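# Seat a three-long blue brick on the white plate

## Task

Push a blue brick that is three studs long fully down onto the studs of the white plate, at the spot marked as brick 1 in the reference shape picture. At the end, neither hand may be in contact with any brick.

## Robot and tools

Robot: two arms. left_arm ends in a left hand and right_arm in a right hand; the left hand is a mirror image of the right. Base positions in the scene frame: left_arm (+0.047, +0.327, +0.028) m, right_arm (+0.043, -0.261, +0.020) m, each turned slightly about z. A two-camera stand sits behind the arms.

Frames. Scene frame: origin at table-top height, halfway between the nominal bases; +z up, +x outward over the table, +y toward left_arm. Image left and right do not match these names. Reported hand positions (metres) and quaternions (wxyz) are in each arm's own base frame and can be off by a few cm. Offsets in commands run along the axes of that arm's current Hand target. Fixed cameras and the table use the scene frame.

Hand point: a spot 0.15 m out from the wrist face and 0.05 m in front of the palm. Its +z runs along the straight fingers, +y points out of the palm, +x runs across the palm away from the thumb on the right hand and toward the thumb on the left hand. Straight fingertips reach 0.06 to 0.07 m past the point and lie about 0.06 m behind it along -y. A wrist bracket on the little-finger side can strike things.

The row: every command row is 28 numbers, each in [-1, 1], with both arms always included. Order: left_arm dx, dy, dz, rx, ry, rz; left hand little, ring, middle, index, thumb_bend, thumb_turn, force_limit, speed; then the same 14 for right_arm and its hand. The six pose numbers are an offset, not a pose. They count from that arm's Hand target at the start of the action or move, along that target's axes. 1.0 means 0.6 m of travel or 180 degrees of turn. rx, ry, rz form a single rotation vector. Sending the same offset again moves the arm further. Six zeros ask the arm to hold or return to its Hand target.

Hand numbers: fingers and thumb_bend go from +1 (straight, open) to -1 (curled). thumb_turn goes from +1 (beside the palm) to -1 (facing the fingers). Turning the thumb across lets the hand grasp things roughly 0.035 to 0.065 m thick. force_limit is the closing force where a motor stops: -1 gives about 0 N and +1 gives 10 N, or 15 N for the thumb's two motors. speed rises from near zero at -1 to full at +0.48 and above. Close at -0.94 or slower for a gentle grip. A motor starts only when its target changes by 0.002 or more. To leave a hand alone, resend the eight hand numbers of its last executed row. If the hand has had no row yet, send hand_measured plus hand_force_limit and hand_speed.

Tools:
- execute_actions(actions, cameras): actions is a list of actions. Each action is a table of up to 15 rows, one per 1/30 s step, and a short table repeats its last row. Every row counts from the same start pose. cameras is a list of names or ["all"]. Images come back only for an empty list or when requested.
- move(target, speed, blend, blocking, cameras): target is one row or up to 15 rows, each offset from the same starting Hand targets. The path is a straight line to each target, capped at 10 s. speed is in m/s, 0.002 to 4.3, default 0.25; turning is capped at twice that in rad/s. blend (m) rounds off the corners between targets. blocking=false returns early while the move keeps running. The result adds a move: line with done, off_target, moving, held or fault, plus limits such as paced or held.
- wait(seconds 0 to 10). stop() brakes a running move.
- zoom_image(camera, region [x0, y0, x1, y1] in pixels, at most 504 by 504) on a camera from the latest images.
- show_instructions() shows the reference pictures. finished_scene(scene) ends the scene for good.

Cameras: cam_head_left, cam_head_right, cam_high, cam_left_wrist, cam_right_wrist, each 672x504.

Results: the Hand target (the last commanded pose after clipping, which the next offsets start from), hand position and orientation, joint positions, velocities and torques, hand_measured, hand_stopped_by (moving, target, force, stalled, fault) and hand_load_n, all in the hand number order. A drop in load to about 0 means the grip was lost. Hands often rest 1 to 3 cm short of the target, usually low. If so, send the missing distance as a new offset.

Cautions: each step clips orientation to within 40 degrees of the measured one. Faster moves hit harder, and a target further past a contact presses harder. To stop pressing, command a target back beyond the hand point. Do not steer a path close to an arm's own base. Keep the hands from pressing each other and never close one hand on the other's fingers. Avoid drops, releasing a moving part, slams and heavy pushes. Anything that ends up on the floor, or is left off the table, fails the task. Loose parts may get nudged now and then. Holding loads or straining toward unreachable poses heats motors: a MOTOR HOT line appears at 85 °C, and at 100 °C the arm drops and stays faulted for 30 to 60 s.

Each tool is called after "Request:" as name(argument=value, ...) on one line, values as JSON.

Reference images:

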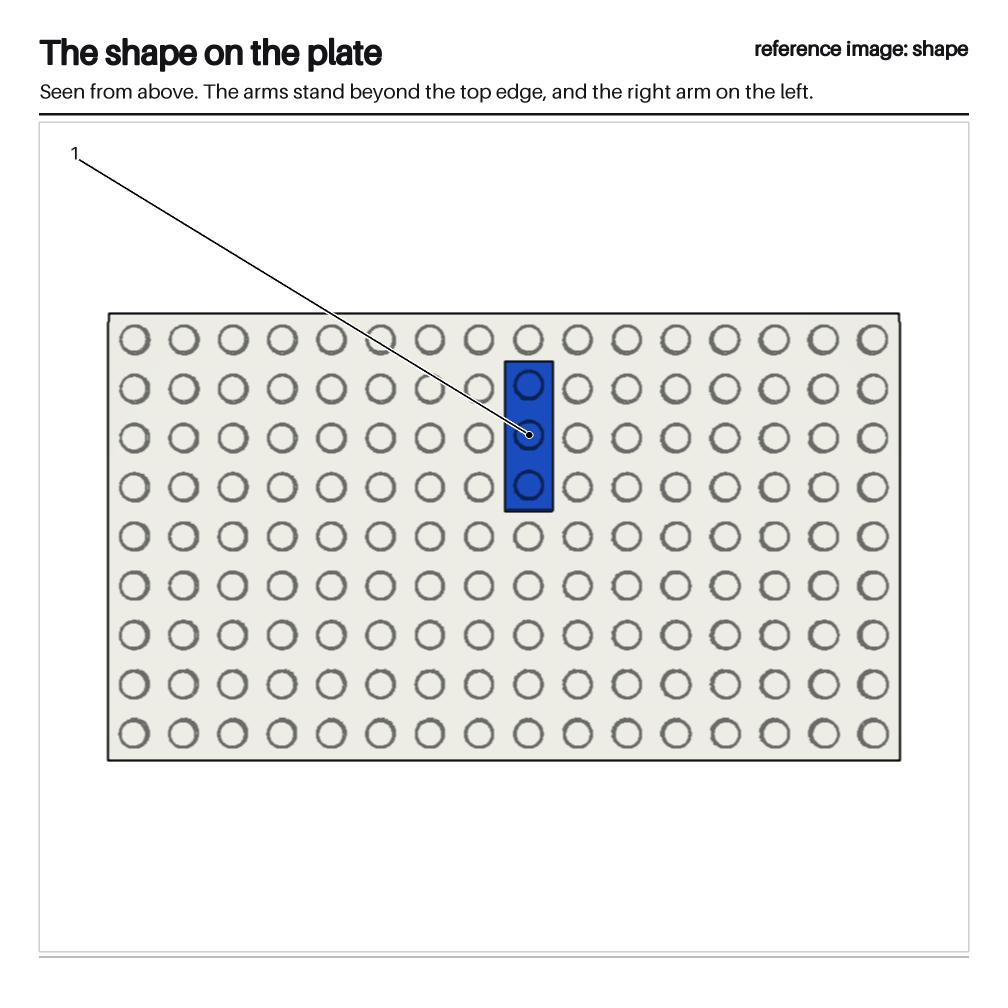

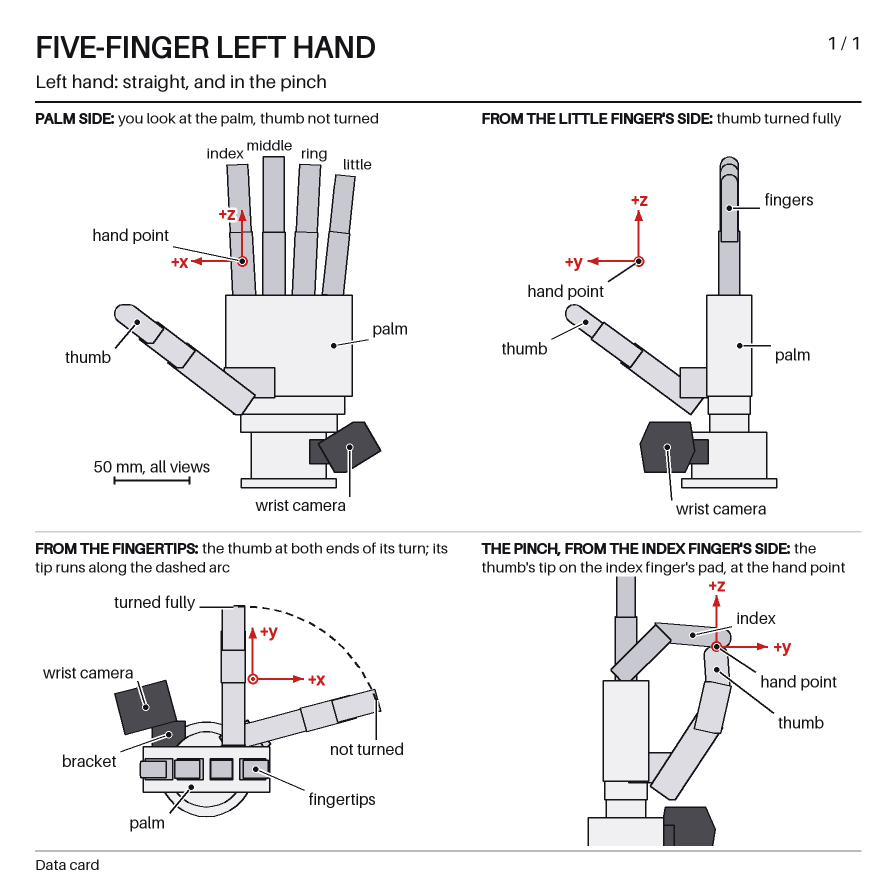

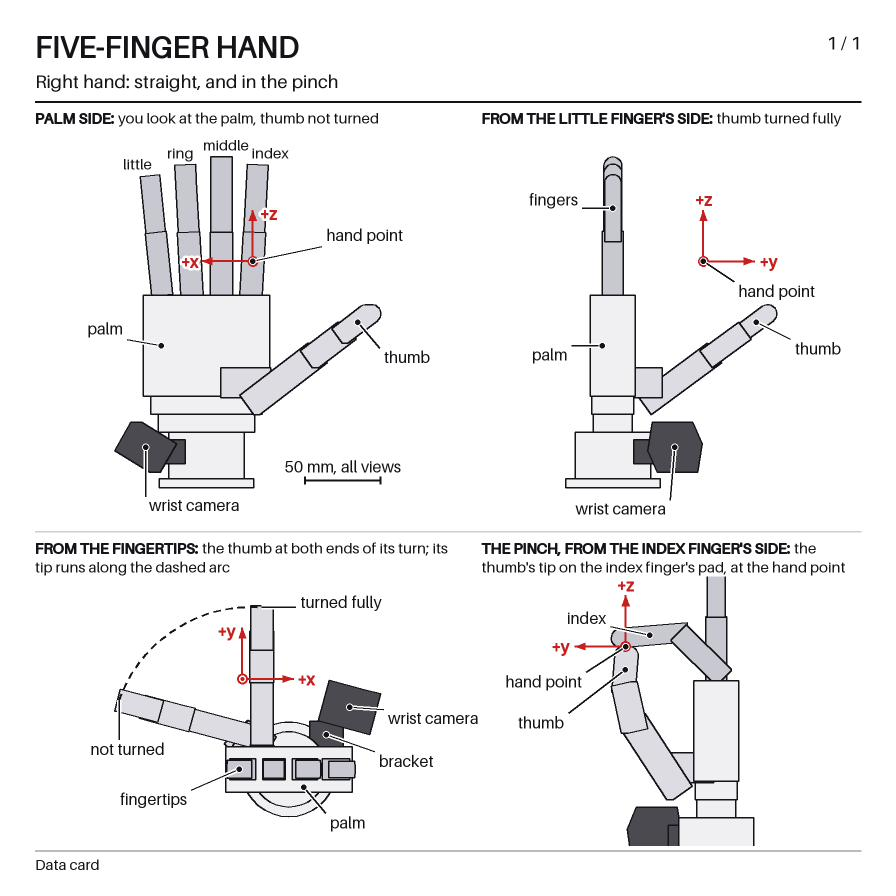

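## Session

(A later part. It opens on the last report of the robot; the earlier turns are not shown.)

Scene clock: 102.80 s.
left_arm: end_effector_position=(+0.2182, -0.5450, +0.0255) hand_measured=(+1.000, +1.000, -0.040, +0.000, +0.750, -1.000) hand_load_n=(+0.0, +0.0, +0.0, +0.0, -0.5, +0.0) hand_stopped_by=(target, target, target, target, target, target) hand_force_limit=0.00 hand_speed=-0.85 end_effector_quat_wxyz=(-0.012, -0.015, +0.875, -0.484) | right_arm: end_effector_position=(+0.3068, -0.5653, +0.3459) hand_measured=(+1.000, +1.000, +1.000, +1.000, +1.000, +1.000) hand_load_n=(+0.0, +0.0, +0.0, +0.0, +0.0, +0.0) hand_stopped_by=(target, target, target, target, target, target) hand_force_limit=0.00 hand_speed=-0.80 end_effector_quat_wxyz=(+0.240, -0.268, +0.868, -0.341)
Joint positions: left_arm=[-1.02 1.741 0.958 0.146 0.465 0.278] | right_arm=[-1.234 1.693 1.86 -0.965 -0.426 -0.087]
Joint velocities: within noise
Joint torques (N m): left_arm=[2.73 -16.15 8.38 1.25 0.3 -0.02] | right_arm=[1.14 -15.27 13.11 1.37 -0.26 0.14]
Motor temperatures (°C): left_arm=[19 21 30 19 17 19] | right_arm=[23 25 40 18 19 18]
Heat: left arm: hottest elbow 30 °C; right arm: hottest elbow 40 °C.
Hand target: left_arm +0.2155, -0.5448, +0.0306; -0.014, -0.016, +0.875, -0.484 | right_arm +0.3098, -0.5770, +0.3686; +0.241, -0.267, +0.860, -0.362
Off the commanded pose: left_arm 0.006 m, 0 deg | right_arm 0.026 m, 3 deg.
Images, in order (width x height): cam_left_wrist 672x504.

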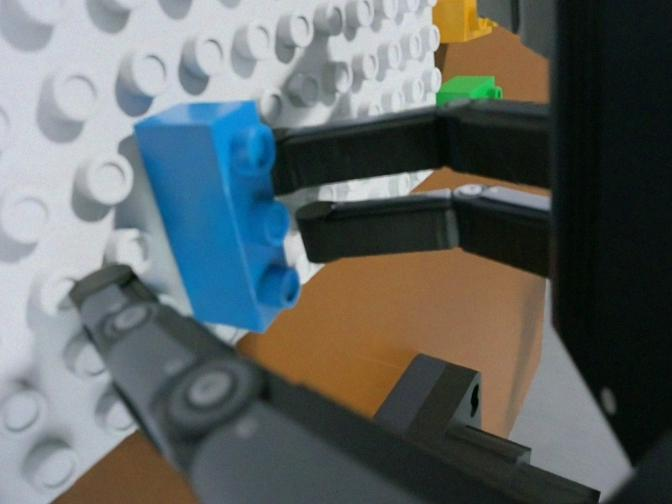

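Request:
move(target=[0.0016,0.0023,-0.0035,0,0,0,1,1,-0.04,0.0,0.5,-1,0,-0.85,0,0,0,0,0,0,1,1,1,1,1,1,0,-0.8], speed=0.02, cameras=[])

Request:
execute_actions(actions=[[[0,0,0,0,0,0,1,1,-0.5,-0.5,0.5,-1,0,-0.94,0,0,0,0,0,0,1,1,1,1,1,1,0,-0.8]]], cameras=["cam_left_wrist"])

Request:
zoom_image(camera="cam_left_wrist", region=[60, 50, 260, 250])

Scene clock: 107.43 s.
left_arm: end_effector_position=(+0.2182, -0.5450, +0.0270) hand_measured=(+1.000, +1.000, -0.040, +0.000, +0.500, -1.000) hand_load_n=(+0.0, +0.0, +0.0, +0.0, +0.0, +0.0) hand_stopped_by=(target, target, target, target, target, target) hand_force_limit=0.00 hand_speed=-0.85 end_effector_quat_wxyz=(-0.012, -0.015, +0.875, -0.485) | right_arm: end_effector_position=(+0.3068, -0.5653, +0.3459) hand_measured=(+1.000, +1.000, +1.000, +1.000, +1.000, +1.000) hand_load_n=(+0.0, +0.0, +0.0, +0.0, +0.0, -0.5) hand_stopped_by=(target, target, target, target, target, target) hand_force_limit=0.00 hand_speed=-0.80 end_effector_quat_wxyz=(+0.240, -0.268, +0.868, -0.341)
Joint positions: left_arm=[-1.02 1.738 0.958 0.145 0.465 0.278] | right_arm=[-1.234 1.693 1.86 -0.965 -0.426 -0.087]
Joint torques (N m): left_arm=[2.14 -16.56 7.6 1.77 0.44 -0.01] | right_arm=[0.97 -15.27 13.05 1.33 -0.26 0.15]
Heat: left arm: hottest elbow 30 °C; right arm: hottest elbow 40 °C.
Hand target: left_arm +0.2145, -0.5424, +0.0307; -0.014, -0.016, +0.875, -0.484 | right_arm +0.3098, -0.5770, +0.3686; +0.241, -0.267, +0.860, -0.362
Off the commanded pose: left_arm 0.006 m, 0 deg | right_arm 0.026 m, 3 deg.
move: off_target (right_arm)
No camera images: "cameras" was empty.

Scene clock: 109.37 s.
left_arm: end_effector_position=(+0.2181, -0.5451, +0.0271) hand_measured=(+1.000, +1.000, -0.202, -0.286, +0.502, -1.000) hand_load_n=(-0.5, +0.0, +2.5, +5.5, +11.0, +0.0) hand_stopped_by=(target, target, force, force, target, target) hand_force_limit=0.00 hand_speed=-0.94 end_effector_quat_wxyz=(-0.012, -0.015, +0.875, -0.485) | right_arm: end_effector_position=(+0.3068, -0.5653, +0.3459) hand_measured=(+1.000, +1.000, +1.000, +1.000, +1.000, +1.000) hand_load_n=(+0.0, +0.0, +0.0, +0.0, +0.0, +0.0) hand_stopped_by=(target, target, target, target, target, target) hand_force_limit=0.00 hand_speed=-0.80 end_effector_quat_wxyz=(+0.240, -0.268, +0.868, -0.341)
Joint positions: left_arm=[-1.02 1.738 0.958 0.145 0.466 0.278] | right_arm=[-1.234 1.693 1.86 -0.965 -0.426 -0.087]
Joint torques (N m): left_arm=[2.9 -17.03 7.72 1.62 0.32 -0.05] | right_arm=[1.08 -15.33 13.08 1.35 -0.26 0.14]
Heat: left arm: hottest elbow 30 °C; right arm: hottest elbow 40 °C.
Hand target: left_arm +0.2145, -0.5424, +0.0306; -0.014, -0.016, +0.875, -0.484 | right_arm +0.3098, -0.5770, +0.3686; +0.241, -0.267, +0.860, -0.362
Off the commanded pose: left_arm 0.006 m, 0 deg | right_arm 0.026 m, 3 deg.
Images, in order (width x height): cam_left_wrist 672x504.

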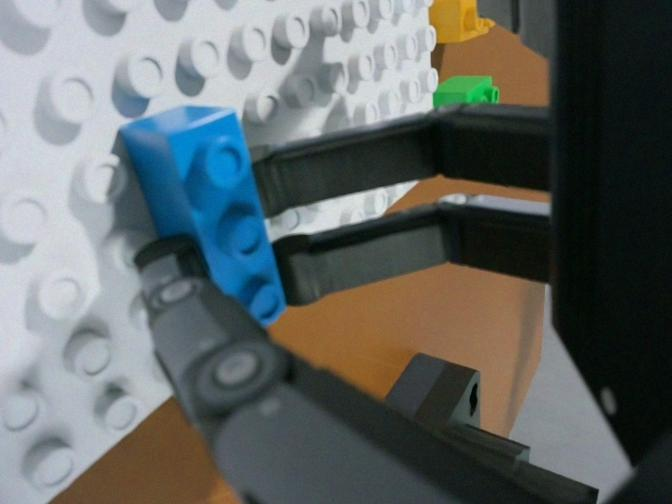

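Scaled by 2.520 from the camera's 672x504 image, which has a finer 960x720 frame.

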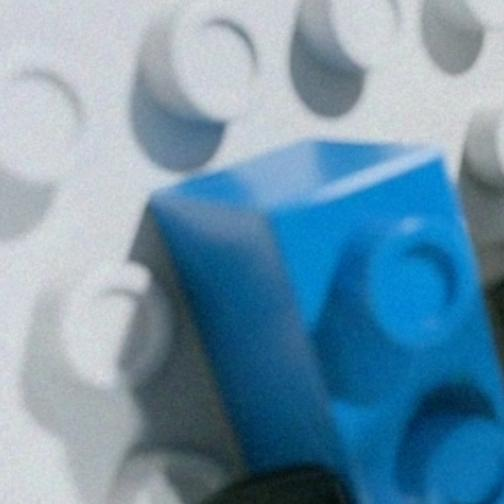

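Request:
execute_actions(actions=[[[0,0,0,0,0,0,1,1,-0.12,-0.19,0.5,-1,0,-0.9,0,0,0,0,0,0,1,1,1,1,1,1,0,-0.8]],[[0,0,0,0,0,0,1,1,-0.12,-0.19,0.44,-1,0,-0.9,0,0,0,0,0,0,1,1,1,1,1,1,0,-0.8]],[[0,0,0,0,0,0,1,1,-0.5,-0.5,0.44,-1,0,-0.94,0,0,0,0,0,0,1,1,1,1,1,1,0,-0.8]]], cameras=["cam_left_wrist"])

Request:
zoom_image(camera="cam_left_wrist", region=[60, 50, 260, 250])

Scene clock: 111.83 s.
left_arm: end_effector_position=(+0.2178, -0.5446, +0.0269) hand_measured=(+1.000, +1.000, -0.174, -0.222, +0.444, -1.000) hand_load_n=(+0.0, +0.0, +6.5, +3.0, +10.5, +1.0) hand_stopped_by=(target, target, force, force, force, target) hand_force_limit=0.00 hand_speed=-0.94 end_effector_quat_wxyz=(-0.012, -0.015, +0.875, -0.484) | right_arm: end_effector_position=(+0.3068, -0.5653, +0.3459) hand_measured=(+1.000, +1.000, +1.000, +1.000, +1.000, +1.000) hand_load_n=(+0.0, +0.0, +0.0, +0.0, +0.0, -0.5) hand_stopped_by=(target, target, target, target, target, target) hand_force_limit=0.00 hand_speed=-0.80 end_effector_quat_wxyz=(+0.240, -0.268, +0.868, -0.341)
Joint positions: left_arm=[-1.02 1.737 0.957 0.144 0.466 0.278] | right_arm=[-1.234 1.693 1.86 -0.965 -0.426 -0.087]
Joint torques (N m): left_arm=[2.67 -16.73 7.79 1.54 0.32 -0.07] | right_arm=[1.14 -15.27 13.05 1.35 -0.26 0.16]
Heat: left arm: hottest elbow 29 °C; right arm: hottest elbow 40 °C.
Hand target: left_arm +0.2145, -0.5423, +0.0306; -0.014, -0.016, +0.875, -0.484 | right_arm +0.3098, -0.5770, +0.3686; +0.241, -0.267, +0.860, -0.362
Off the commanded pose: left_arm 0.005 m, 0 deg | right_arm 0.026 m, 3 deg.
Images, in order (width x height): cam_left_wrist 672x504.

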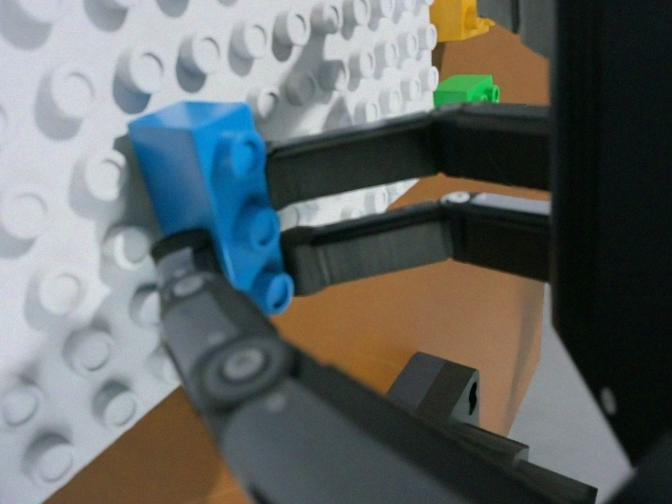

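Scaled by 2.520 from the camera's 672x504 image, which has a finer 960x720 frame.

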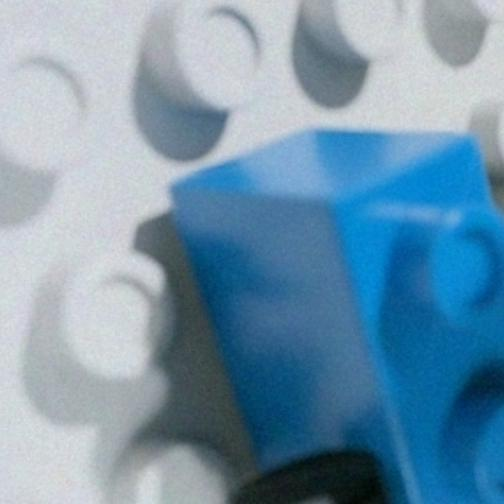

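Request:
move(target=[0.0008,0.0041,-0.0002,0,0,0,1,1,-0.5,-0.5,0.44,-1,0,-0.94,0,0,0,0,0,0,1,1,1,1,1,1,0,-0.8], speed=0.02, cameras=["cam_left_wrist"])

Request:
zoom_image(camera="cam_left_wrist", region=[60, 50, 260, 250])

Scene clock: 113.40 s.
left_arm: end_effector_position=(+0.2176, -0.5443, +0.0268) hand_measured=(+1.000, +1.000, -0.174, -0.222, +0.444, -1.000) hand_load_n=(+0.0, +0.0, +6.5, +3.0, +10.5, +0.5) hand_stopped_by=(target, target, force, force, force, target) hand_force_limit=0.00 hand_speed=-0.94 end_effector_quat_wxyz=(-0.012, -0.015, +0.875, -0.484) | right_arm: end_effector_position=(+0.3068, -0.5653, +0.3459) hand_measured=(+1.000, +1.000, +1.000, +1.000, +1.000, +1.000) hand_load_n=(+0.0, +0.0, +0.0, +0.0, +0.0, +0.0) hand_stopped_by=(target, target, target, target, target, target) hand_force_limit=0.00 hand_speed=-0.80 end_effector_quat_wxyz=(+0.240, -0.268, +0.868, -0.341)
Joint positions: left_arm=[-1.02 1.737 0.956 0.144 0.466 0.278] | right_arm=[-1.234 1.693 1.86 -0.965 -0.426 -0.087]
Joint torques (N m): left_arm=[2.02 -16.62 7.3 1.72 0.42 -0.05] | right_arm=[1.2 -15.33 13.09 1.32 -0.25 0.15]
Heat: left arm: hottest elbow 29 °C; right arm: hottest elbow 40 °C.
Hand target: left_arm +0.2140, -0.5410, +0.0287; -0.014, -0.016, +0.875, -0.484 | right_arm +0.3098, -0.5770, +0.3686; +0.241, -0.267, +0.860, -0.362
Off the commanded pose: left_arm 0.005 m, 0 deg | right_arm 0.026 m, 3 deg.
move: off_target (right_arm)
Images, in order (width x height): cam_left_wrist 672x504.

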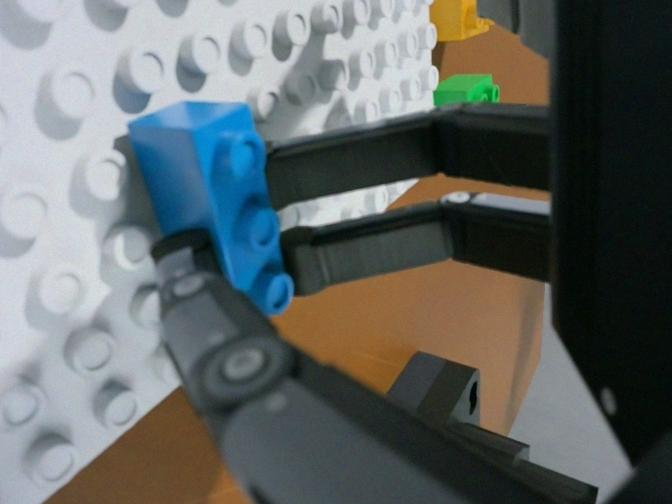

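Scaled by 2.520 from the camera's 672x504 image, which has a finer 960x720 frame.

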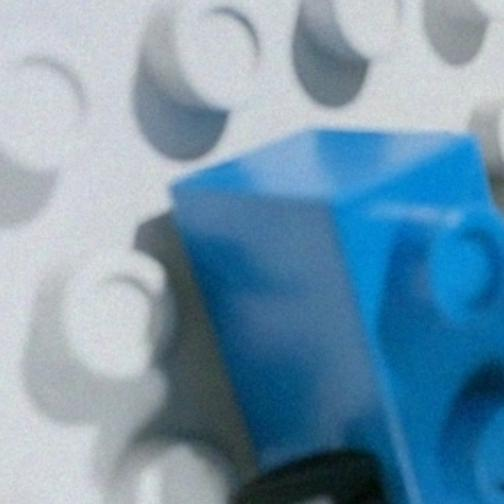

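Request:
move(target=[0.0017,0.0009,-0.0044,0,0,0,1,1,-0.5,-0.5,0.44,-1,0,-0.94,0,0,0,0,0,0,1,1,1,1,1,1,0,-0.8], speed=0.02, cameras=["cam_left_wrist"])

Request:
zoom_image(camera="cam_left_wrist", region=[60, 50, 260, 250])

Scene clock: 114.97 s.
left_arm: end_effector_position=(+0.2161, -0.5421, +0.0296) hand_measured=(+1.000, +1.000, -0.174, -0.222, +0.444, -1.000) hand_load_n=(+0.0, -0.5, +5.5, +3.0, +11.0, +1.0) hand_stopped_by=(target, target, force, force, force, target) hand_force_limit=0.00 hand_speed=-0.94 end_effector_quat_wxyz=(-0.012, -0.014, +0.874, -0.485) | right_arm: end_effector_position=(+0.3068, -0.5653, +0.3459) hand_measured=(+1.000, +1.000, +1.000, +1.000, +1.000, +1.000) hand_load_n=(+0.0, +0.0, +0.0, +0.0, +0.0, -0.5) hand_stopped_by=(target, target, target, target, target, target) hand_force_limit=0.00 hand_speed=-0.80 end_effector_quat_wxyz=(+0.240, -0.268, +0.868, -0.341)
Joint positions: left_arm=[-1.02 1.726 0.948 0.144 0.467 0.278] | right_arm=[-1.234 1.693 1.86 -0.965 -0.426 -0.087]
Joint torques (N m): left_arm=[1.55 -16.38 7.25 2.04 0.33 -0.08] | right_arm=[1.08 -15.27 13.05 1.35 -0.26 0.15]
Heat: left arm: hottest elbow 29 °C; right arm: hottest elbow 40 °C.
Hand target: left_arm +0.2129, -0.5385, +0.0298; -0.014, -0.016, +0.875, -0.485 | right_arm +0.3098, -0.5770, +0.3686; +0.241, -0.267, +0.860, -0.362
Off the commanded pose: left_arm 0.005 m, 0 deg | right_arm 0.026 m, 3 deg.
move: off_target (right_arm)
Images, in order (width x height): cam_left_wrist 672x504.

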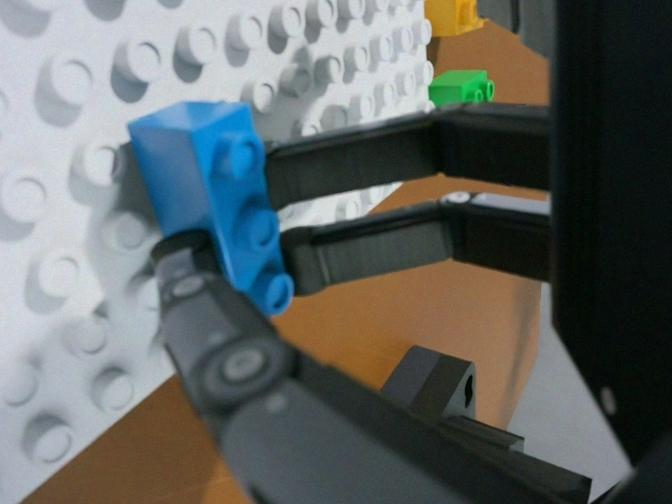

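Scaled by 2.520 from the camera's 672x504 image, which has a finer 960x720 frame.

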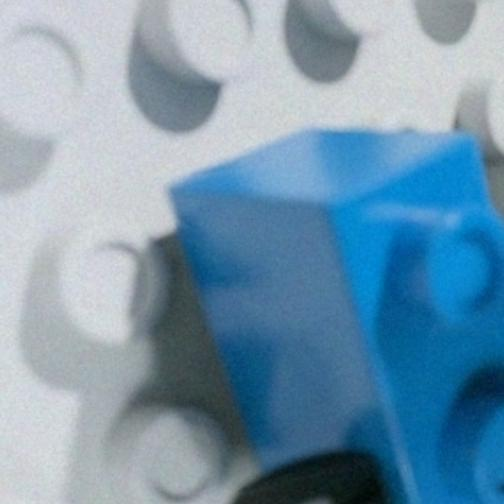

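Request:
move(target=[-0.024,-0.013,0.0189,0,0,0,1,1,-0.5,-0.5,0.44,-1,0,-0.94,0,0,0,0,0,0,1,1,1,1,1,1,0,-0.8], speed=0.03, cameras=[])

Scene clock: 118.33 s.
left_arm: end_effector_position=(+0.2159, -0.5414, +0.0301) hand_measured=(+1.000, +1.000, -0.174, -0.222, +0.444, -1.000) hand_load_n=(+0.0, +0.0, +5.5, +3.0, +10.5, +1.5) hand_stopped_by=(target, target, force, force, force, target) hand_force_limit=0.00 hand_speed=-0.94 end_effector_quat_wxyz=(-0.017, -0.015, +0.875, -0.483) | right_arm: end_effector_position=(+0.3068, -0.5653, +0.3459) hand_measured=(+1.000, +1.000, +1.000, +1.000, +1.000, +1.000) hand_load_n=(+0.0, +0.0, -0.5, +0.0, +0.0, -0.5) hand_stopped_by=(target, target, target, target, target, target) hand_force_limit=0.00 hand_speed=-0.80 end_effector_quat_wxyz=(+0.240, -0.268, +0.868, -0.341)
Joint positions: left_arm=[-1.017 1.726 0.953 0.131 0.475 0.278] | right_arm=[-1.234 1.693 1.86 -0.965 -0.426 -0.087]
Joint torques (N m): left_arm=[2.26 -14.1 12.11 1.54 0.44 -0.02] | right_arm=[1.26 -15.33 13.08 1.36 -0.27 0.16]
Heat: left arm: hottest elbow 29 °C; right arm: hottest elbow 41 °C.
Hand target: left_arm +0.2274, -0.5520, +0.0297; -0.014, -0.016, +0.875, -0.484 | right_arm +0.3098, -0.5770, +0.3686; +0.241, -0.267, +0.860, -0.362
Off the commanded pose: left_arm 0.016 m, 0 deg | right_arm 0.026 m, 3 deg.
move: off_target (left_arm, right_arm)
No camera images: "cameras" was empty.

Request:
execute_actions(actions=[[[-0.003,-0.0016,0.0047,0,0,0,1,1,-0.5,-0.5,0.44,-1,0,-0.94,0,0,0,0,0,0,1,1,1,1,1,1,0,-0.8]]], cameras=["cam_left_wrist"])

Request:
zoom_image(camera="cam_left_wrist", region=[60, 50, 260, 250])

Scene clock: 119.53 s.
left_arm: end_effector_position=(+0.2179, -0.5448, +0.0317) hand_measured=(+1.000, +1.000, -0.174, -0.222, +0.444, -1.000) hand_load_n=(+0.0, +0.0, +5.5, +3.0, +10.5, +1.5) hand_stopped_by=(target, target, force, force, force, target) hand_force_limit=0.00 hand_speed=-0.94 end_effector_quat_wxyz=(-0.016, -0.014, +0.874, -0.485) | right_arm: end_effector_position=(+0.3068, -0.5653, +0.3459) hand_measured=(+1.000, +1.000, +1.000, +1.000, +1.000, +1.000) hand_load_n=(+0.0, -0.5, -0.5, +0.0, +0.0, +0.0) hand_stopped_by=(target, target, target, target, target, target) hand_force_limit=0.00 hand_speed=-0.80 end_effector_quat_wxyz=(+0.240, -0.268, +0.868, -0.341)
Joint positions: left_arm=[-1.017 1.73 0.963 0.129 0.475 0.278] | right_arm=[-1.234 1.693 1.86 -0.965 -0.426 -0.087]
Joint torques (N m): left_arm=[2.78 -12.57 12.03 1.73 0.42 0.06] | right_arm=[1.08 -15.21 13.07 1.32 -0.26 0.15]
Heat: left arm: hottest elbow 29 °C; right arm: hottest elbow 41 °C.
Hand target: left_arm +0.2291, -0.5548, +0.0288; -0.014, -0.016, +0.875, -0.484 | right_arm +0.3098, -0.5770, +0.3686; +0.241, -0.267, +0.860, -0.362
Off the commanded pose: left_arm 0.015 m, 0 deg | right_arm 0.026 m, 3 deg.
Images, in order (width x height): cam_left_wrist 672x504.

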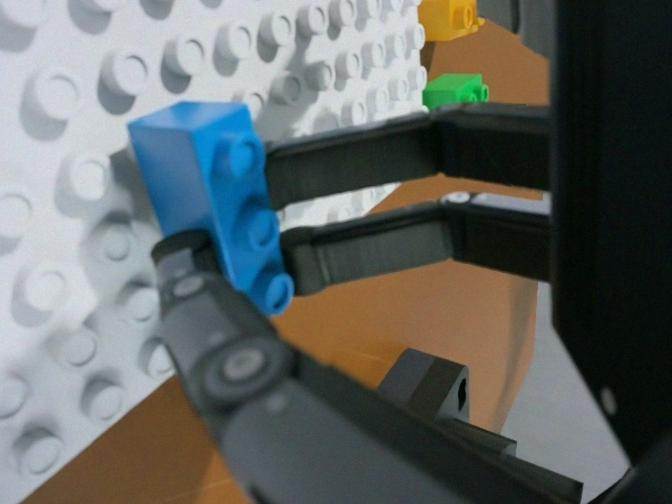

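Scaled by 2.520 from the camera's 672x504 image, which has a finer 960x720 frame.

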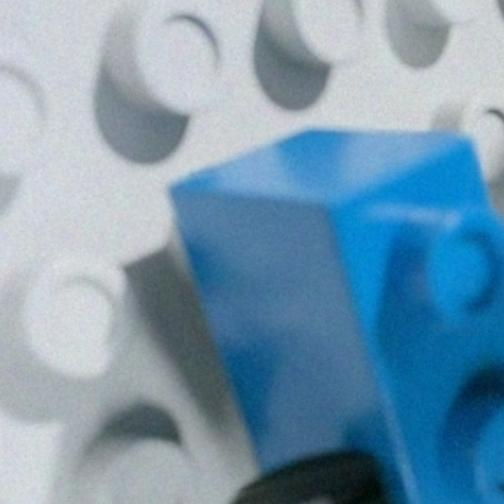

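Request:
move(target=[0.0123,0.0306,0.0002,0,0,0,1,1,-0.5,-0.5,0.44,-1,0,-0.94,0,0,0,0,0,0,1,1,1,1,1,1,0,-0.8], speed=0.02, cameras=["cam_left_wrist"])

Request:
zoom_image(camera="cam_left_wrist", region=[60, 50, 260, 250])

Scene clock: 121.93 s.
left_arm: end_effector_position=(+0.2210, -0.5498, +0.0340) hand_measured=(+1.000, +1.000, -0.174, -0.222, +0.444, -1.000) hand_load_n=(+0.0, -0.5, +5.5, +3.5, +10.5, +1.5) hand_stopped_by=(target, target, force, force, force, target) hand_force_limit=0.00 hand_speed=-0.94 end_effector_quat_wxyz=(-0.010, -0.010, +0.869, -0.495) | right_arm: end_effector_position=(+0.3068, -0.5653, +0.3459) hand_measured=(+1.000, +1.000, +1.000, +1.000, +1.000, +1.000) hand_load_n=(+0.0, +0.0, +0.0, +0.0, +0.0, +0.0) hand_stopped_by=(target, target, target, target, target, target) hand_force_limit=0.00 hand_speed=-0.80 end_effector_quat_wxyz=(+0.240, -0.268, +0.868, -0.341)
Joint positions: left_arm=[-1.017 1.735 0.963 0.162 0.475 0.278] | right_arm=[-1.234 1.693 1.86 -0.965 -0.426 -0.087]
Joint torques (N m): left_arm=[2.32 -13.33 7.79 2.62 0.22 -0.03] | right_arm=[1.2 -15.21 13.09 1.33 -0.26 0.14]
Heat: left arm: hottest elbow 29 °C; right arm: hottest elbow 41 °C.
Hand target: left_arm +0.2210, -0.5453, +0.0135; -0.014, -0.015, +0.875, -0.484 | right_arm +0.3098, -0.5770, +0.3686; +0.241, -0.267, +0.860, -0.362
Off the commanded pose: left_arm 0.021 m, 2 deg | right_arm 0.026 m, 3 deg.
move: off_target (left_arm, right_arm)
Images, in order (width x height): cam_left_wrist 672x504.

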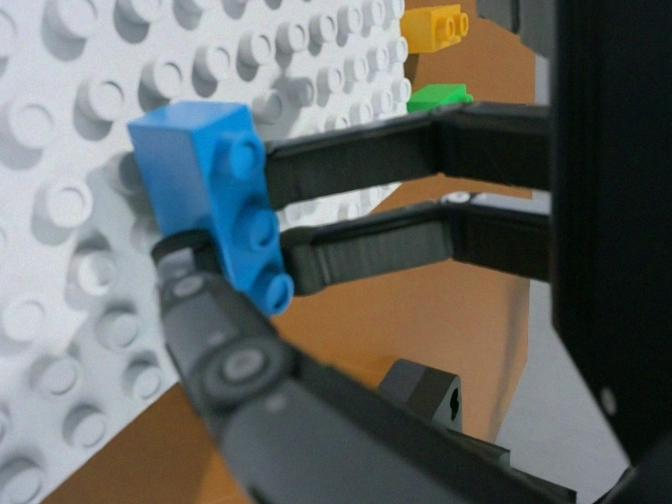

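Scaled by 2.520 from the camera's 672x504 image, which has a finer 960x720 frame.

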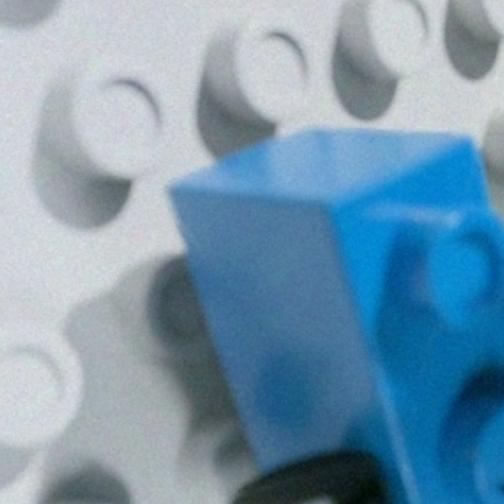

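Request:
move(target=[0.0023,0.01,-0.0017,-0.0095,0,0,1,1,-0.5,-0.5,0.44,-1,0,-0.94,0,0,0,0,0,0,1,1,1,1,1,1,0,-0.8], speed=0.02, cameras=[])

Scene clock: 124.40 s.
left_arm: end_effector_position=(+0.2212, -0.5471, +0.0311) hand_measured=(+1.000, +1.000, -0.174, -0.222, +0.444, -1.000) hand_load_n=(+0.0, +0.0, +5.5, +3.5, +10.5, +1.0) hand_stopped_by=(target, target, force, force, force, target) hand_force_limit=0.00 hand_speed=-0.94 end_effector_quat_wxyz=(-0.009, -0.015, +0.872, -0.488) | right_arm: end_effector_position=(+0.3068, -0.5653, +0.3459) hand_measured=(+1.000, +1.000, +1.000, +1.000, +1.000, +1.000) hand_load_n=(+0.0, +0.0, +0.0, +0.0, +0.0, -0.5) hand_stopped_by=(target, target, target, target, target, target) hand_force_limit=0.00 hand_speed=-0.80 end_effector_quat_wxyz=(+0.240, -0.268, +0.868, -0.341)
Joint positions: left_arm=[-1.017 1.735 0.963 0.147 0.466 0.278] | right_arm=[-1.234 1.693 1.86 -0.965 -0.426 -0.087]
Joint torques (N m): left_arm=[2.32 -13.57 8.16 1.39 0.19 0.1] | right_arm=[0.97 -15.21 13.09 1.33 -0.27 0.14]
Heat: left arm: hottest elbow 29 °C; right arm: hottest elbow 41 °C.
Hand target: left_arm +0.2194, -0.5413, +0.0090; -0.015, -0.015, +0.882, -0.471 | right_arm +0.3098, -0.5770, +0.3686; +0.241, -0.267, +0.860, -0.362
Off the commanded pose: left_arm 0.023 m, 2 deg | right_arm 0.026 m, 3 deg.
move: off_target (left_arm, right_arm)
No camera images: "cameras" was empty.

Request:
move(target=[0.0078,0.0124,-0.0009,-0.0057,0,0,1,1,-0.5,-0.5,0.44,-1,0,-0.94,0,0,0,0,0,0,1,1,1,1,1,1,0,-0.8], speed=0.02, cameras=["cam_left_wrist"])

Request:
zoom_image(camera="cam_left_wrist", region=[60, 50, 260, 250])

Scene clock: 125.67 s.
left_arm: end_effector_position=(+0.2215, -0.5460, +0.0297) hand_measured=(+1.000, +1.000, -0.174, -0.222, +0.444, -1.000) hand_load_n=(+0.0, +0.0, +6.0, +3.0, +10.5, +1.0) hand_stopped_by=(target, target, force, force, force, target) hand_force_limit=0.00 hand_speed=-0.94 end_effector_quat_wxyz=(-0.008, -0.017, +0.874, -0.486) | right_arm: end_effector_position=(+0.3068, -0.5653, +0.3459) hand_measured=(+1.000, +1.000, +1.000, +1.000, +1.000, +1.000) hand_load_n=(+0.0, +0.0, +0.0, +0.0, -0.5, +0.0) hand_stopped_by=(target, target, target, target, target, target) hand_force_limit=0.00 hand_speed=-0.80 end_effector_quat_wxyz=(+0.240, -0.268, +0.868, -0.341)
Joint positions: left_arm=[-1.018 1.735 0.962 0.143 0.46 0.278] | right_arm=[-1.234 1.693 1.86 -0.965 -0.426 -0.087]
Joint torques (N m): left_arm=[0.91 -14.04 7.21 1.37 -0.01 0.17] | right_arm=[1.26 -15.21 13.09 1.36 -0.26 0.16]
Heat: left arm: hottest elbow 29 °C; right arm: hottest elbow 41 °C.
Hand target: left_arm +0.2144, -0.5369, +0.0034; -0.015, -0.015, +0.886, -0.463 | right_arm +0.3098, -0.5770, +0.3686; +0.241, -0.267, +0.860, -0.362
Off the commanded pose: left_arm 0.029 m, 3 deg | right_arm 0.026 m, 3 deg.
move: off_target (left_arm, right_arm)
Images, in order (width x height): cam_left_wrist 672x504.

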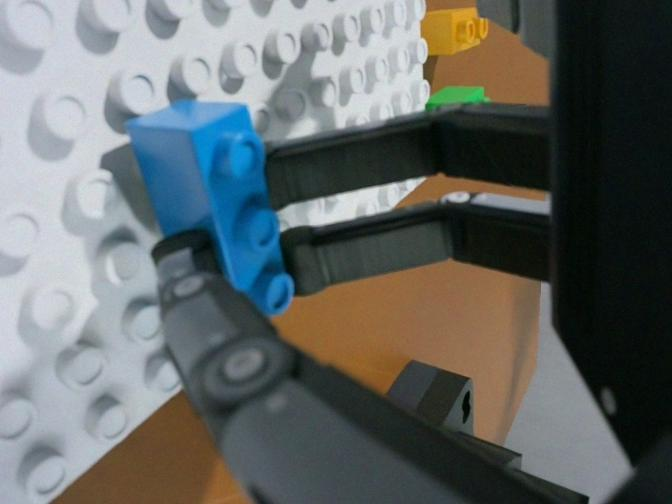

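Scaled by 2.520 from the camera's 672x504 image, which has a finer 960x720 frame.

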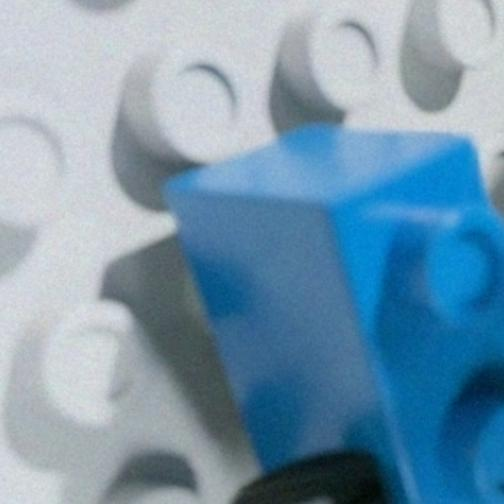

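Request:
move(target=[0.0094,0.0054,0.0034,-0.0027,0.0055,0.0038,1,1,-0.5,-0.5,0.44,-1,0,-0.94,0,0,0,0,0,0,1,1,1,1,1,1,0,-0.8], speed=0.02, cameras=["cam_left_wrist"])

Request:
zoom_image(camera="cam_left_wrist", region=[60, 50, 260, 250])

Scene clock: 128.30 s.
left_arm: end_effector_position=(+0.2209, -0.5458, +0.0292) hand_measured=(+1.000, +1.000, -0.174, -0.222, +0.444, -1.000) hand_load_n=(+0.0, -0.5, +6.0, +3.0, +10.5, +1.0) hand_stopped_by=(target, target, force, force, force, target) hand_force_limit=0.00 hand_speed=-0.94 end_effector_quat_wxyz=(-0.007, -0.012, +0.874, -0.485) | right_arm: end_effector_position=(+0.3068, -0.5653, +0.3459) hand_measured=(+1.000, +1.000, +1.000, +1.000, +1.000, +1.000) hand_load_n=(+0.0, +0.0, +0.0, +0.0, +0.0, -0.5) hand_stopped_by=(target, target, target, target, target, target) hand_force_limit=0.00 hand_speed=-0.80 end_effector_quat_wxyz=(+0.240, -0.268, +0.868, -0.341)
Joint positions: left_arm=[-1.019 1.735 0.962 0.141 0.461 0.287] | right_arm=[-1.234 1.693 1.86 -0.965 -0.426 -0.087]
Joint torques (N m): left_arm=[0.79 -12.57 7.25 1.21 0.39 0.19] | right_arm=[1.14 -15.09 13.08 1.35 -0.25 0.14]
Heat: left arm: hottest elbow 29 °C; right arm: hottest elbow 41 °C.
Hand target: left_arm +0.2087, -0.5367, -0.0002; -0.020, -0.006, +0.888, -0.460 | right_arm +0.3098, -0.5770, +0.3686; +0.241, -0.267, +0.860, -0.362
Off the commanded pose: left_arm 0.033 m, 4 deg | right_arm 0.026 m, 3 deg.
move: off_target (left_arm, right_arm)
Images, in order (width x height): cam_left_wrist 672x504.

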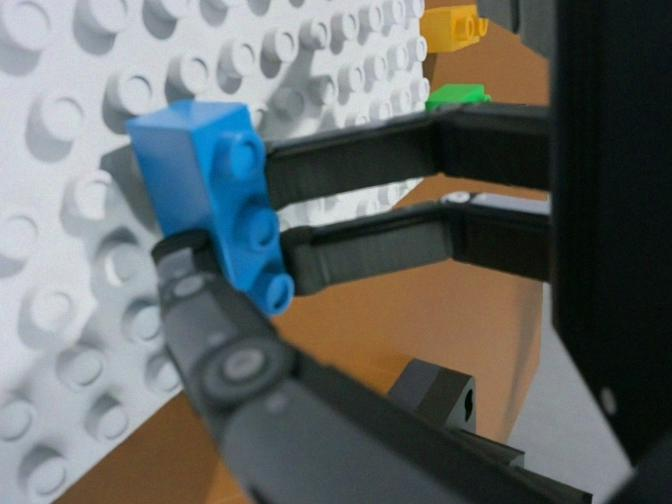

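Scaled by 2.520 from the camera's 672x504 image, which has a finer 960x720 frame.

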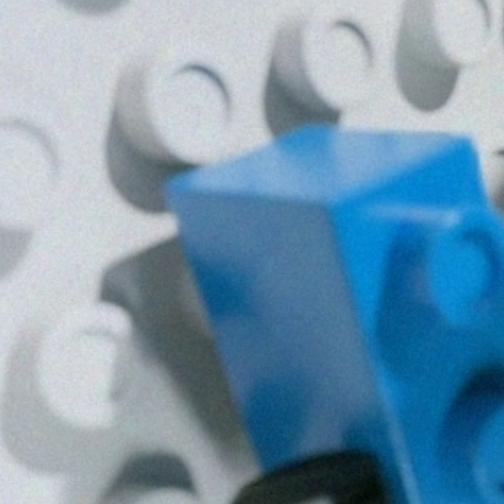

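Request:
move(target=[0.0057,0.0057,-0.0002,-0.002,0,0,1,1,-0.5,-0.5,0.44,-1,0,-0.94,0,0,0,0,0,0,1,1,1,1,1,1,0,-0.8], speed=0.02, cameras=[])

Scene clock: 130.27 s.
left_arm: end_effector_position=(+0.2207, -0.5460, +0.0291) hand_measured=(+1.000, +1.000, -0.174, -0.222, +0.444, -1.000) hand_load_n=(+0.0, +0.0, +6.0, +2.5, +10.0, +0.5) hand_stopped_by=(target, target, force, force, force, target) hand_force_limit=0.00 hand_speed=-0.94 end_effector_quat_wxyz=(-0.006, -0.011, +0.874, -0.485) | right_arm: end_effector_position=(+0.3068, -0.5653, +0.3459) hand_measured=(+1.000, +1.000, +1.000, +1.000, +1.000, +1.000) hand_load_n=(+0.0, +0.0, +0.0, +0.0, +0.0, +0.0) hand_stopped_by=(target, target, target, target, target, target) hand_force_limit=0.00 hand_speed=-0.80 end_effector_quat_wxyz=(+0.240, -0.268, +0.868, -0.341)
Joint positions: left_arm=[-1.02 1.735 0.962 0.141 0.46 0.29] | right_arm=[-1.234 1.693 1.86 -0.965 -0.426 -0.087]
Joint torques (N m): left_arm=[1.38 -12.86 6.35 1.16 0.18 0.17] | right_arm=[1.08 -15.09 13.08 1.33 -0.27 0.15]
Heat: left arm: hottest elbow 29 °C; right arm: hottest elbow 41 °C.
Hand target: left_arm +0.2051, -0.5346, -0.0028; -0.020, -0.006, +0.889, -0.457 | right_arm +0.3098, -0.5770, +0.3686; +0.241, -0.267, +0.860, -0.362
Off the commanded pose: left_arm 0.037 m, 4 deg | right_arm 0.026 m, 3 deg.
move: off_target (left_arm, right_arm)
No camera images: "cameras" was empty.

Request:
move(target=[-0.0412,-0.1005,-0.0282,0.0202,-0.0055,-0.0038,1,1,-0.5,-0.5,0.44,-1,0,-0.94,0,0,0,0,0,0,1,1,1,1,1,1,0,-0.8], speed=0.08, cameras=[])

Scene clock: 133.10 s.
left_arm: end_effector_position=(+0.2193, -0.5418, +0.0312) hand_measured=(+1.000, +1.000, -0.174, -0.222, +0.446, -1.000) hand_load_n=(+0.0, +0.0, +5.5, +3.5, +10.5, +1.0) hand_stopped_by=(target, target, force, force, force, target) hand_force_limit=0.00 hand_speed=-0.94 end_effector_quat_wxyz=(-0.024, -0.017, +0.883, -0.468) | right_arm: end_effector_position=(+0.3068, -0.5653, +0.3459) hand_measured=(+1.000, +1.000, +1.000, +1.000, +1.000, +1.000) hand_load_n=(+0.0, +0.0, +0.0, +0.0, +0.0, +0.0) hand_stopped_by=(target, target, target, target, target, target) hand_force_limit=0.00 hand_speed=-0.80 end_effector_quat_wxyz=(+0.240, -0.268, +0.868, -0.341)
Joint positions: left_arm=[-1.013 1.733 0.991 0.057 0.479 0.29] | right_arm=[-1.234 1.693 1.86 -0.965 -0.426 -0.087]
Joint torques (N m): left_arm=[2.55 -17.14 12.18 1.5 0.45 -0.08] | right_arm=[1.03 -15.27 13.07 1.39 -0.26 0.16]
Heat: left arm: hottest elbow 29 °C; right arm: hottest elbow 41 °C.
Hand target: left_arm +0.2321, -0.5561, +0.0551; -0.014, -0.016, +0.874, -0.485 | right_arm +0.3098, -0.5770, +0.3686; +0.241, -0.267, +0.860, -0.362
Off the commanded pose: left_arm 0.031 m, 3 deg | right_arm 0.026 m, 3 deg.
move: off_target (left_arm, right_arm)
No camera images: "cameras" was empty.

Request:
move(target=[0.003,-0.025,-0.012,0,0,0,1,1,-0.5,-0.5,0.44,-1,0,-0.94,0,0,0,0,0,0,1,1,1,1,1,1,0,-0.8], speed=0.05, cameras=[])

Scene clock: 134.33 s.
left_arm: end_effector_position=(+0.2205, -0.5437, +0.0488) hand_measured=(+1.000, +1.000, -0.174, -0.222, +0.446, -1.000) hand_load_n=(+0.0, +0.0, +5.5, +3.5, +10.5, +1.0) hand_stopped_by=(target, target, force, force, force, target) hand_force_limit=0.00 hand_speed=-0.94 end_effector_quat_wxyz=(-0.023, -0.016, +0.883, -0.469) | right_arm: end_effector_position=(+0.3068, -0.5653, +0.3459) hand_measured=(+1.000, +1.000, +1.000, +1.000, +1.000, +1.000) hand_load_n=(+0.0, +0.0, +0.0, +0.0, +0.0, +0.0) hand_stopped_by=(target, target, target, target, target, target) hand_force_limit=0.00 hand_speed=-0.80 end_effector_quat_wxyz=(+0.240, -0.268, +0.868, -0.341)
Joint positions: left_arm=[-1.013 1.704 1.009 0.014 0.479 0.29] | right_arm=[-1.234 1.693 1.86 -0.965 -0.426 -0.087]
Joint torques (N m): left_arm=[1.67 -15.97 12.53 1.46 0.29 -0.11] | right_arm=[1.14 -15.21 13.05 1.33 -0.26 0.16]
Heat: left arm: hottest elbow 29 °C; right arm: hottest elbow 41 °C.
Hand target: left_arm +0.2310, -0.5580, +0.0716; -0.014, -0.016, +0.874, -0.485 | right_arm +0.3098, -0.5770, +0.3686; +0.241, -0.267, +0.860, -0.362
Off the commanded pose: left_arm 0.029 m, 2 deg | right_arm 0.026 m, 3 deg.
move: off_target (left_arm, right_arm)
No camera images: "cameras" was empty.

Request:
move(target=[0.0267,0.0995,0.0136,-0.0115,0,0,1,1,-0.5,-0.5,0.44,-1,0,-0.94,0,0,0,0,0,0,1,1,1,1,1,1,0,-0.8], speed=0.05, cameras=["cam_left_wrist"])

Request:
zoom_image(camera="cam_left_wrist", region=[60, 50, 260, 250])

Scene clock: 137.27 s.
left_arm: end_effector_position=(+0.2177, -0.5345, +0.0336) hand_measured=(+1.000, +1.000, -0.174, -0.222, +0.446, -1.000) hand_load_n=(+0.0, +0.0, +5.5, +3.0, +10.5, +1.0) hand_stopped_by=(target, target, force, force, force, target) hand_force_limit=0.00 hand_speed=-0.94 end_effector_quat_wxyz=(-0.010, -0.016, +0.879, -0.477) | right_arm: end_effector_position=(+0.3068, -0.5653, +0.3459) hand_measured=(+1.000, +1.000, +1.000, +1.000, +1.000, +1.000) hand_load_n=(+0.0, +0.0, +0.0, +0.0, +0.0, -0.5) hand_stopped_by=(target, target, target, target, target, target) hand_force_limit=0.00 hand_speed=-0.80 end_effector_quat_wxyz=(+0.240, -0.268, +0.868, -0.341)
Joint positions: left_arm=[-1.014 1.704 0.945 0.106 0.461 0.29] | right_arm=[-1.234 1.693 1.86 -0.965 -0.426 -0.087]
Joint torques (N m): left_arm=[1.96 -13.39 7.87 2.4 0.16 0.06] | right_arm=[1.2 -15.15 13.03 1.36 -0.26 0.16]
Heat: left arm: hottest elbow 29 °C; right arm: hottest elbow 41 °C.
Hand target: left_arm +0.2125, -0.5336, +0.0175; -0.015, -0.015, +0.883, -0.469 | right_arm +0.3098, -0.5770, +0.3686; +0.241, -0.267, +0.860, -0.362
Off the commanded pose: left_arm 0.017 m, 1 deg | right_arm 0.026 m, 3 deg.
move: off_target (left_arm, right_arm)
Images, in order (width x height): cam_left_wrist 672x504.

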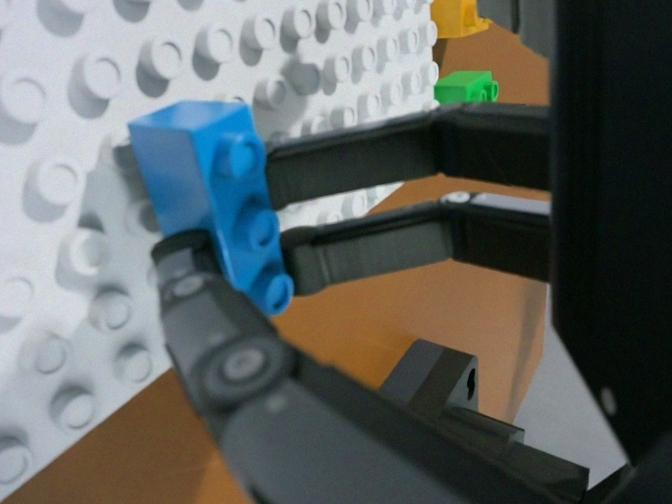

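Scaled by 2.520 from the camera's 672x504 image, which has a finer 960x720 frame.

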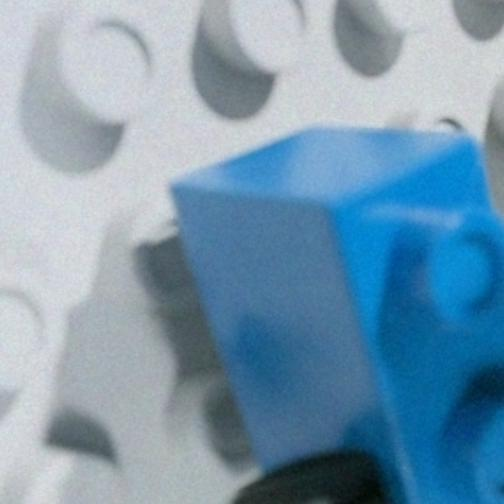

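Request:
move(target=[-0.0095,-0.0489,0.0097,0.0153,0,0,1,1,-0.5,-0.5,0.44,-1,0,-0.94,0,0,0,0,0,0,1,1,1,1,1,1,0,-0.8], speed=0.05, cameras=[])

Scene clock: 141.20 s.
left_arm: end_effector_position=(+0.2155, -0.5372, +0.0356) hand_measured=(+1.000, +1.000, -0.174, -0.222, +0.446, -1.000) hand_load_n=(-0.5, +0.0, +5.5, +3.5, +10.5, +1.0) hand_stopped_by=(target, target, force, force, force, target) hand_force_limit=0.00 hand_speed=-0.94 end_effector_quat_wxyz=(-0.012, -0.014, +0.876, -0.482) | right_arm: end_effector_position=(+0.3068, -0.5653, +0.3459) hand_measured=(+1.000, +1.000, +1.000, +1.000, +1.000, +1.000) hand_load_n=(+0.0, +0.0, +0.0, +0.0, +0.0, +0.0) hand_stopped_by=(target, target, target, target, target, target) hand_force_limit=0.00 hand_speed=-0.80 end_effector_quat_wxyz=(+0.240, -0.268, +0.868, -0.341)
Joint positions: left_arm=[-1.017 1.704 0.945 0.117 0.467 0.284] | right_arm=[-1.234 1.693 1.86 -0.965 -0.426 -0.087]
Joint torques (N m): left_arm=[1.2 -12.81 12.05 2.44 0.42 -0.19] | right_arm=[1.14 -15.33 13.04 1.33 -0.26 0.15]
Heat: left arm: hottest elbow 29 °C; right arm: hottest elbow 41 °C.
Hand target: left_arm +0.2193, -0.5548, +0.0383; -0.014, -0.016, +0.871, -0.490 | right_arm +0.3098, -0.5770, +0.3686; +0.241, -0.267, +0.860, -0.362
Off the commanded pose: left_arm 0.018 m, 1 deg | right_arm 0.026 m, 3 deg.
move: off_target (left_arm, right_arm)
No camera images: "cameras" was empty.

Request:
move(target=[-0.0032,0.0084,0.0155,0.0006,0,0,1,1,-0.5,-0.5,0.44,-1,0,-0.94,0,0,0,0,0,0,1,1,1,1,1,1,0,-0.8], speed=0.03, cameras=["cam_left_wrist"])

Request:
zoom_image(camera="cam_left_wrist", region=[60, 50, 260, 250])

Scene clock: 142.70 s.
left_arm: end_effector_position=(+0.2170, -0.5431, +0.0293) hand_measured=(+1.000, +1.000, -0.174, -0.222, +0.446, -1.000) hand_load_n=(+0.0, +0.0, +6.0, +3.5, +10.5, +1.0) hand_stopped_by=(target, target, force, force, force, target) hand_force_limit=0.00 hand_speed=-0.94 end_effector_quat_wxyz=(-0.012, -0.014, +0.874, -0.485) | right_arm: end_effector_position=(+0.3068, -0.5653, +0.3459) hand_measured=(+1.000, +1.000, +1.000, +1.000, +1.000, +1.000) hand_load_n=(+0.0, +0.0, +0.0, +0.0, -0.5, +0.0) hand_stopped_by=(target, target, target, target, target, target) hand_force_limit=0.00 hand_speed=-0.80 end_effector_quat_wxyz=(+0.240, -0.268, +0.868, -0.341)
Joint positions: left_arm=[-1.02 1.729 0.953 0.141 0.467 0.28] | right_arm=[-1.234 1.693 1.86 -0.965 -0.426 -0.087]
Joint torques (N m): left_arm=[2.02 -13.86 11.44 2.26 0.26 -0.15] | right_arm=[1.08 -15.38 13.08 1.37 -0.26 0.15]
Heat: left arm: hottest elbow 29 °C; right arm: hottest elbow 41 °C.
Hand target: left_arm +0.2208, -0.5600, +0.0289; -0.014, -0.016, +0.871, -0.491 | right_arm +0.3098, -0.5770, +0.3686; +0.241, -0.267, +0.860, -0.362
Off the commanded pose: left_arm 0.017 m, 1 deg | right_arm 0.026 m, 3 deg.
move: off_target (left_arm, right_arm)
Images, in order (width x height): cam_left_wrist 672x504.

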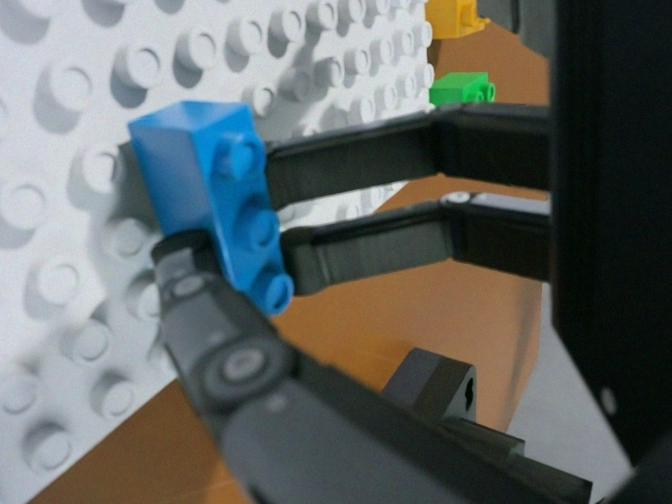

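Scaled by 2.520 from the camera's 672x504 image, which has a finer 960x720 frame.

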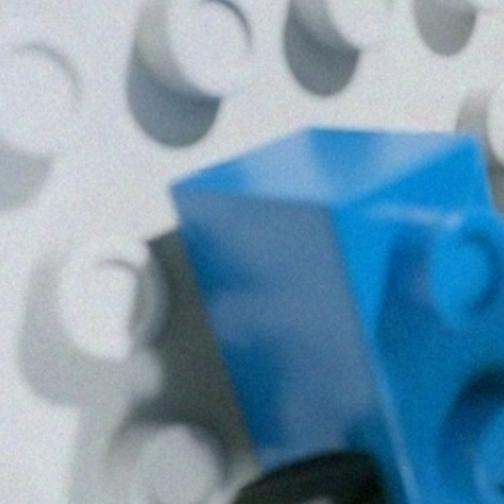

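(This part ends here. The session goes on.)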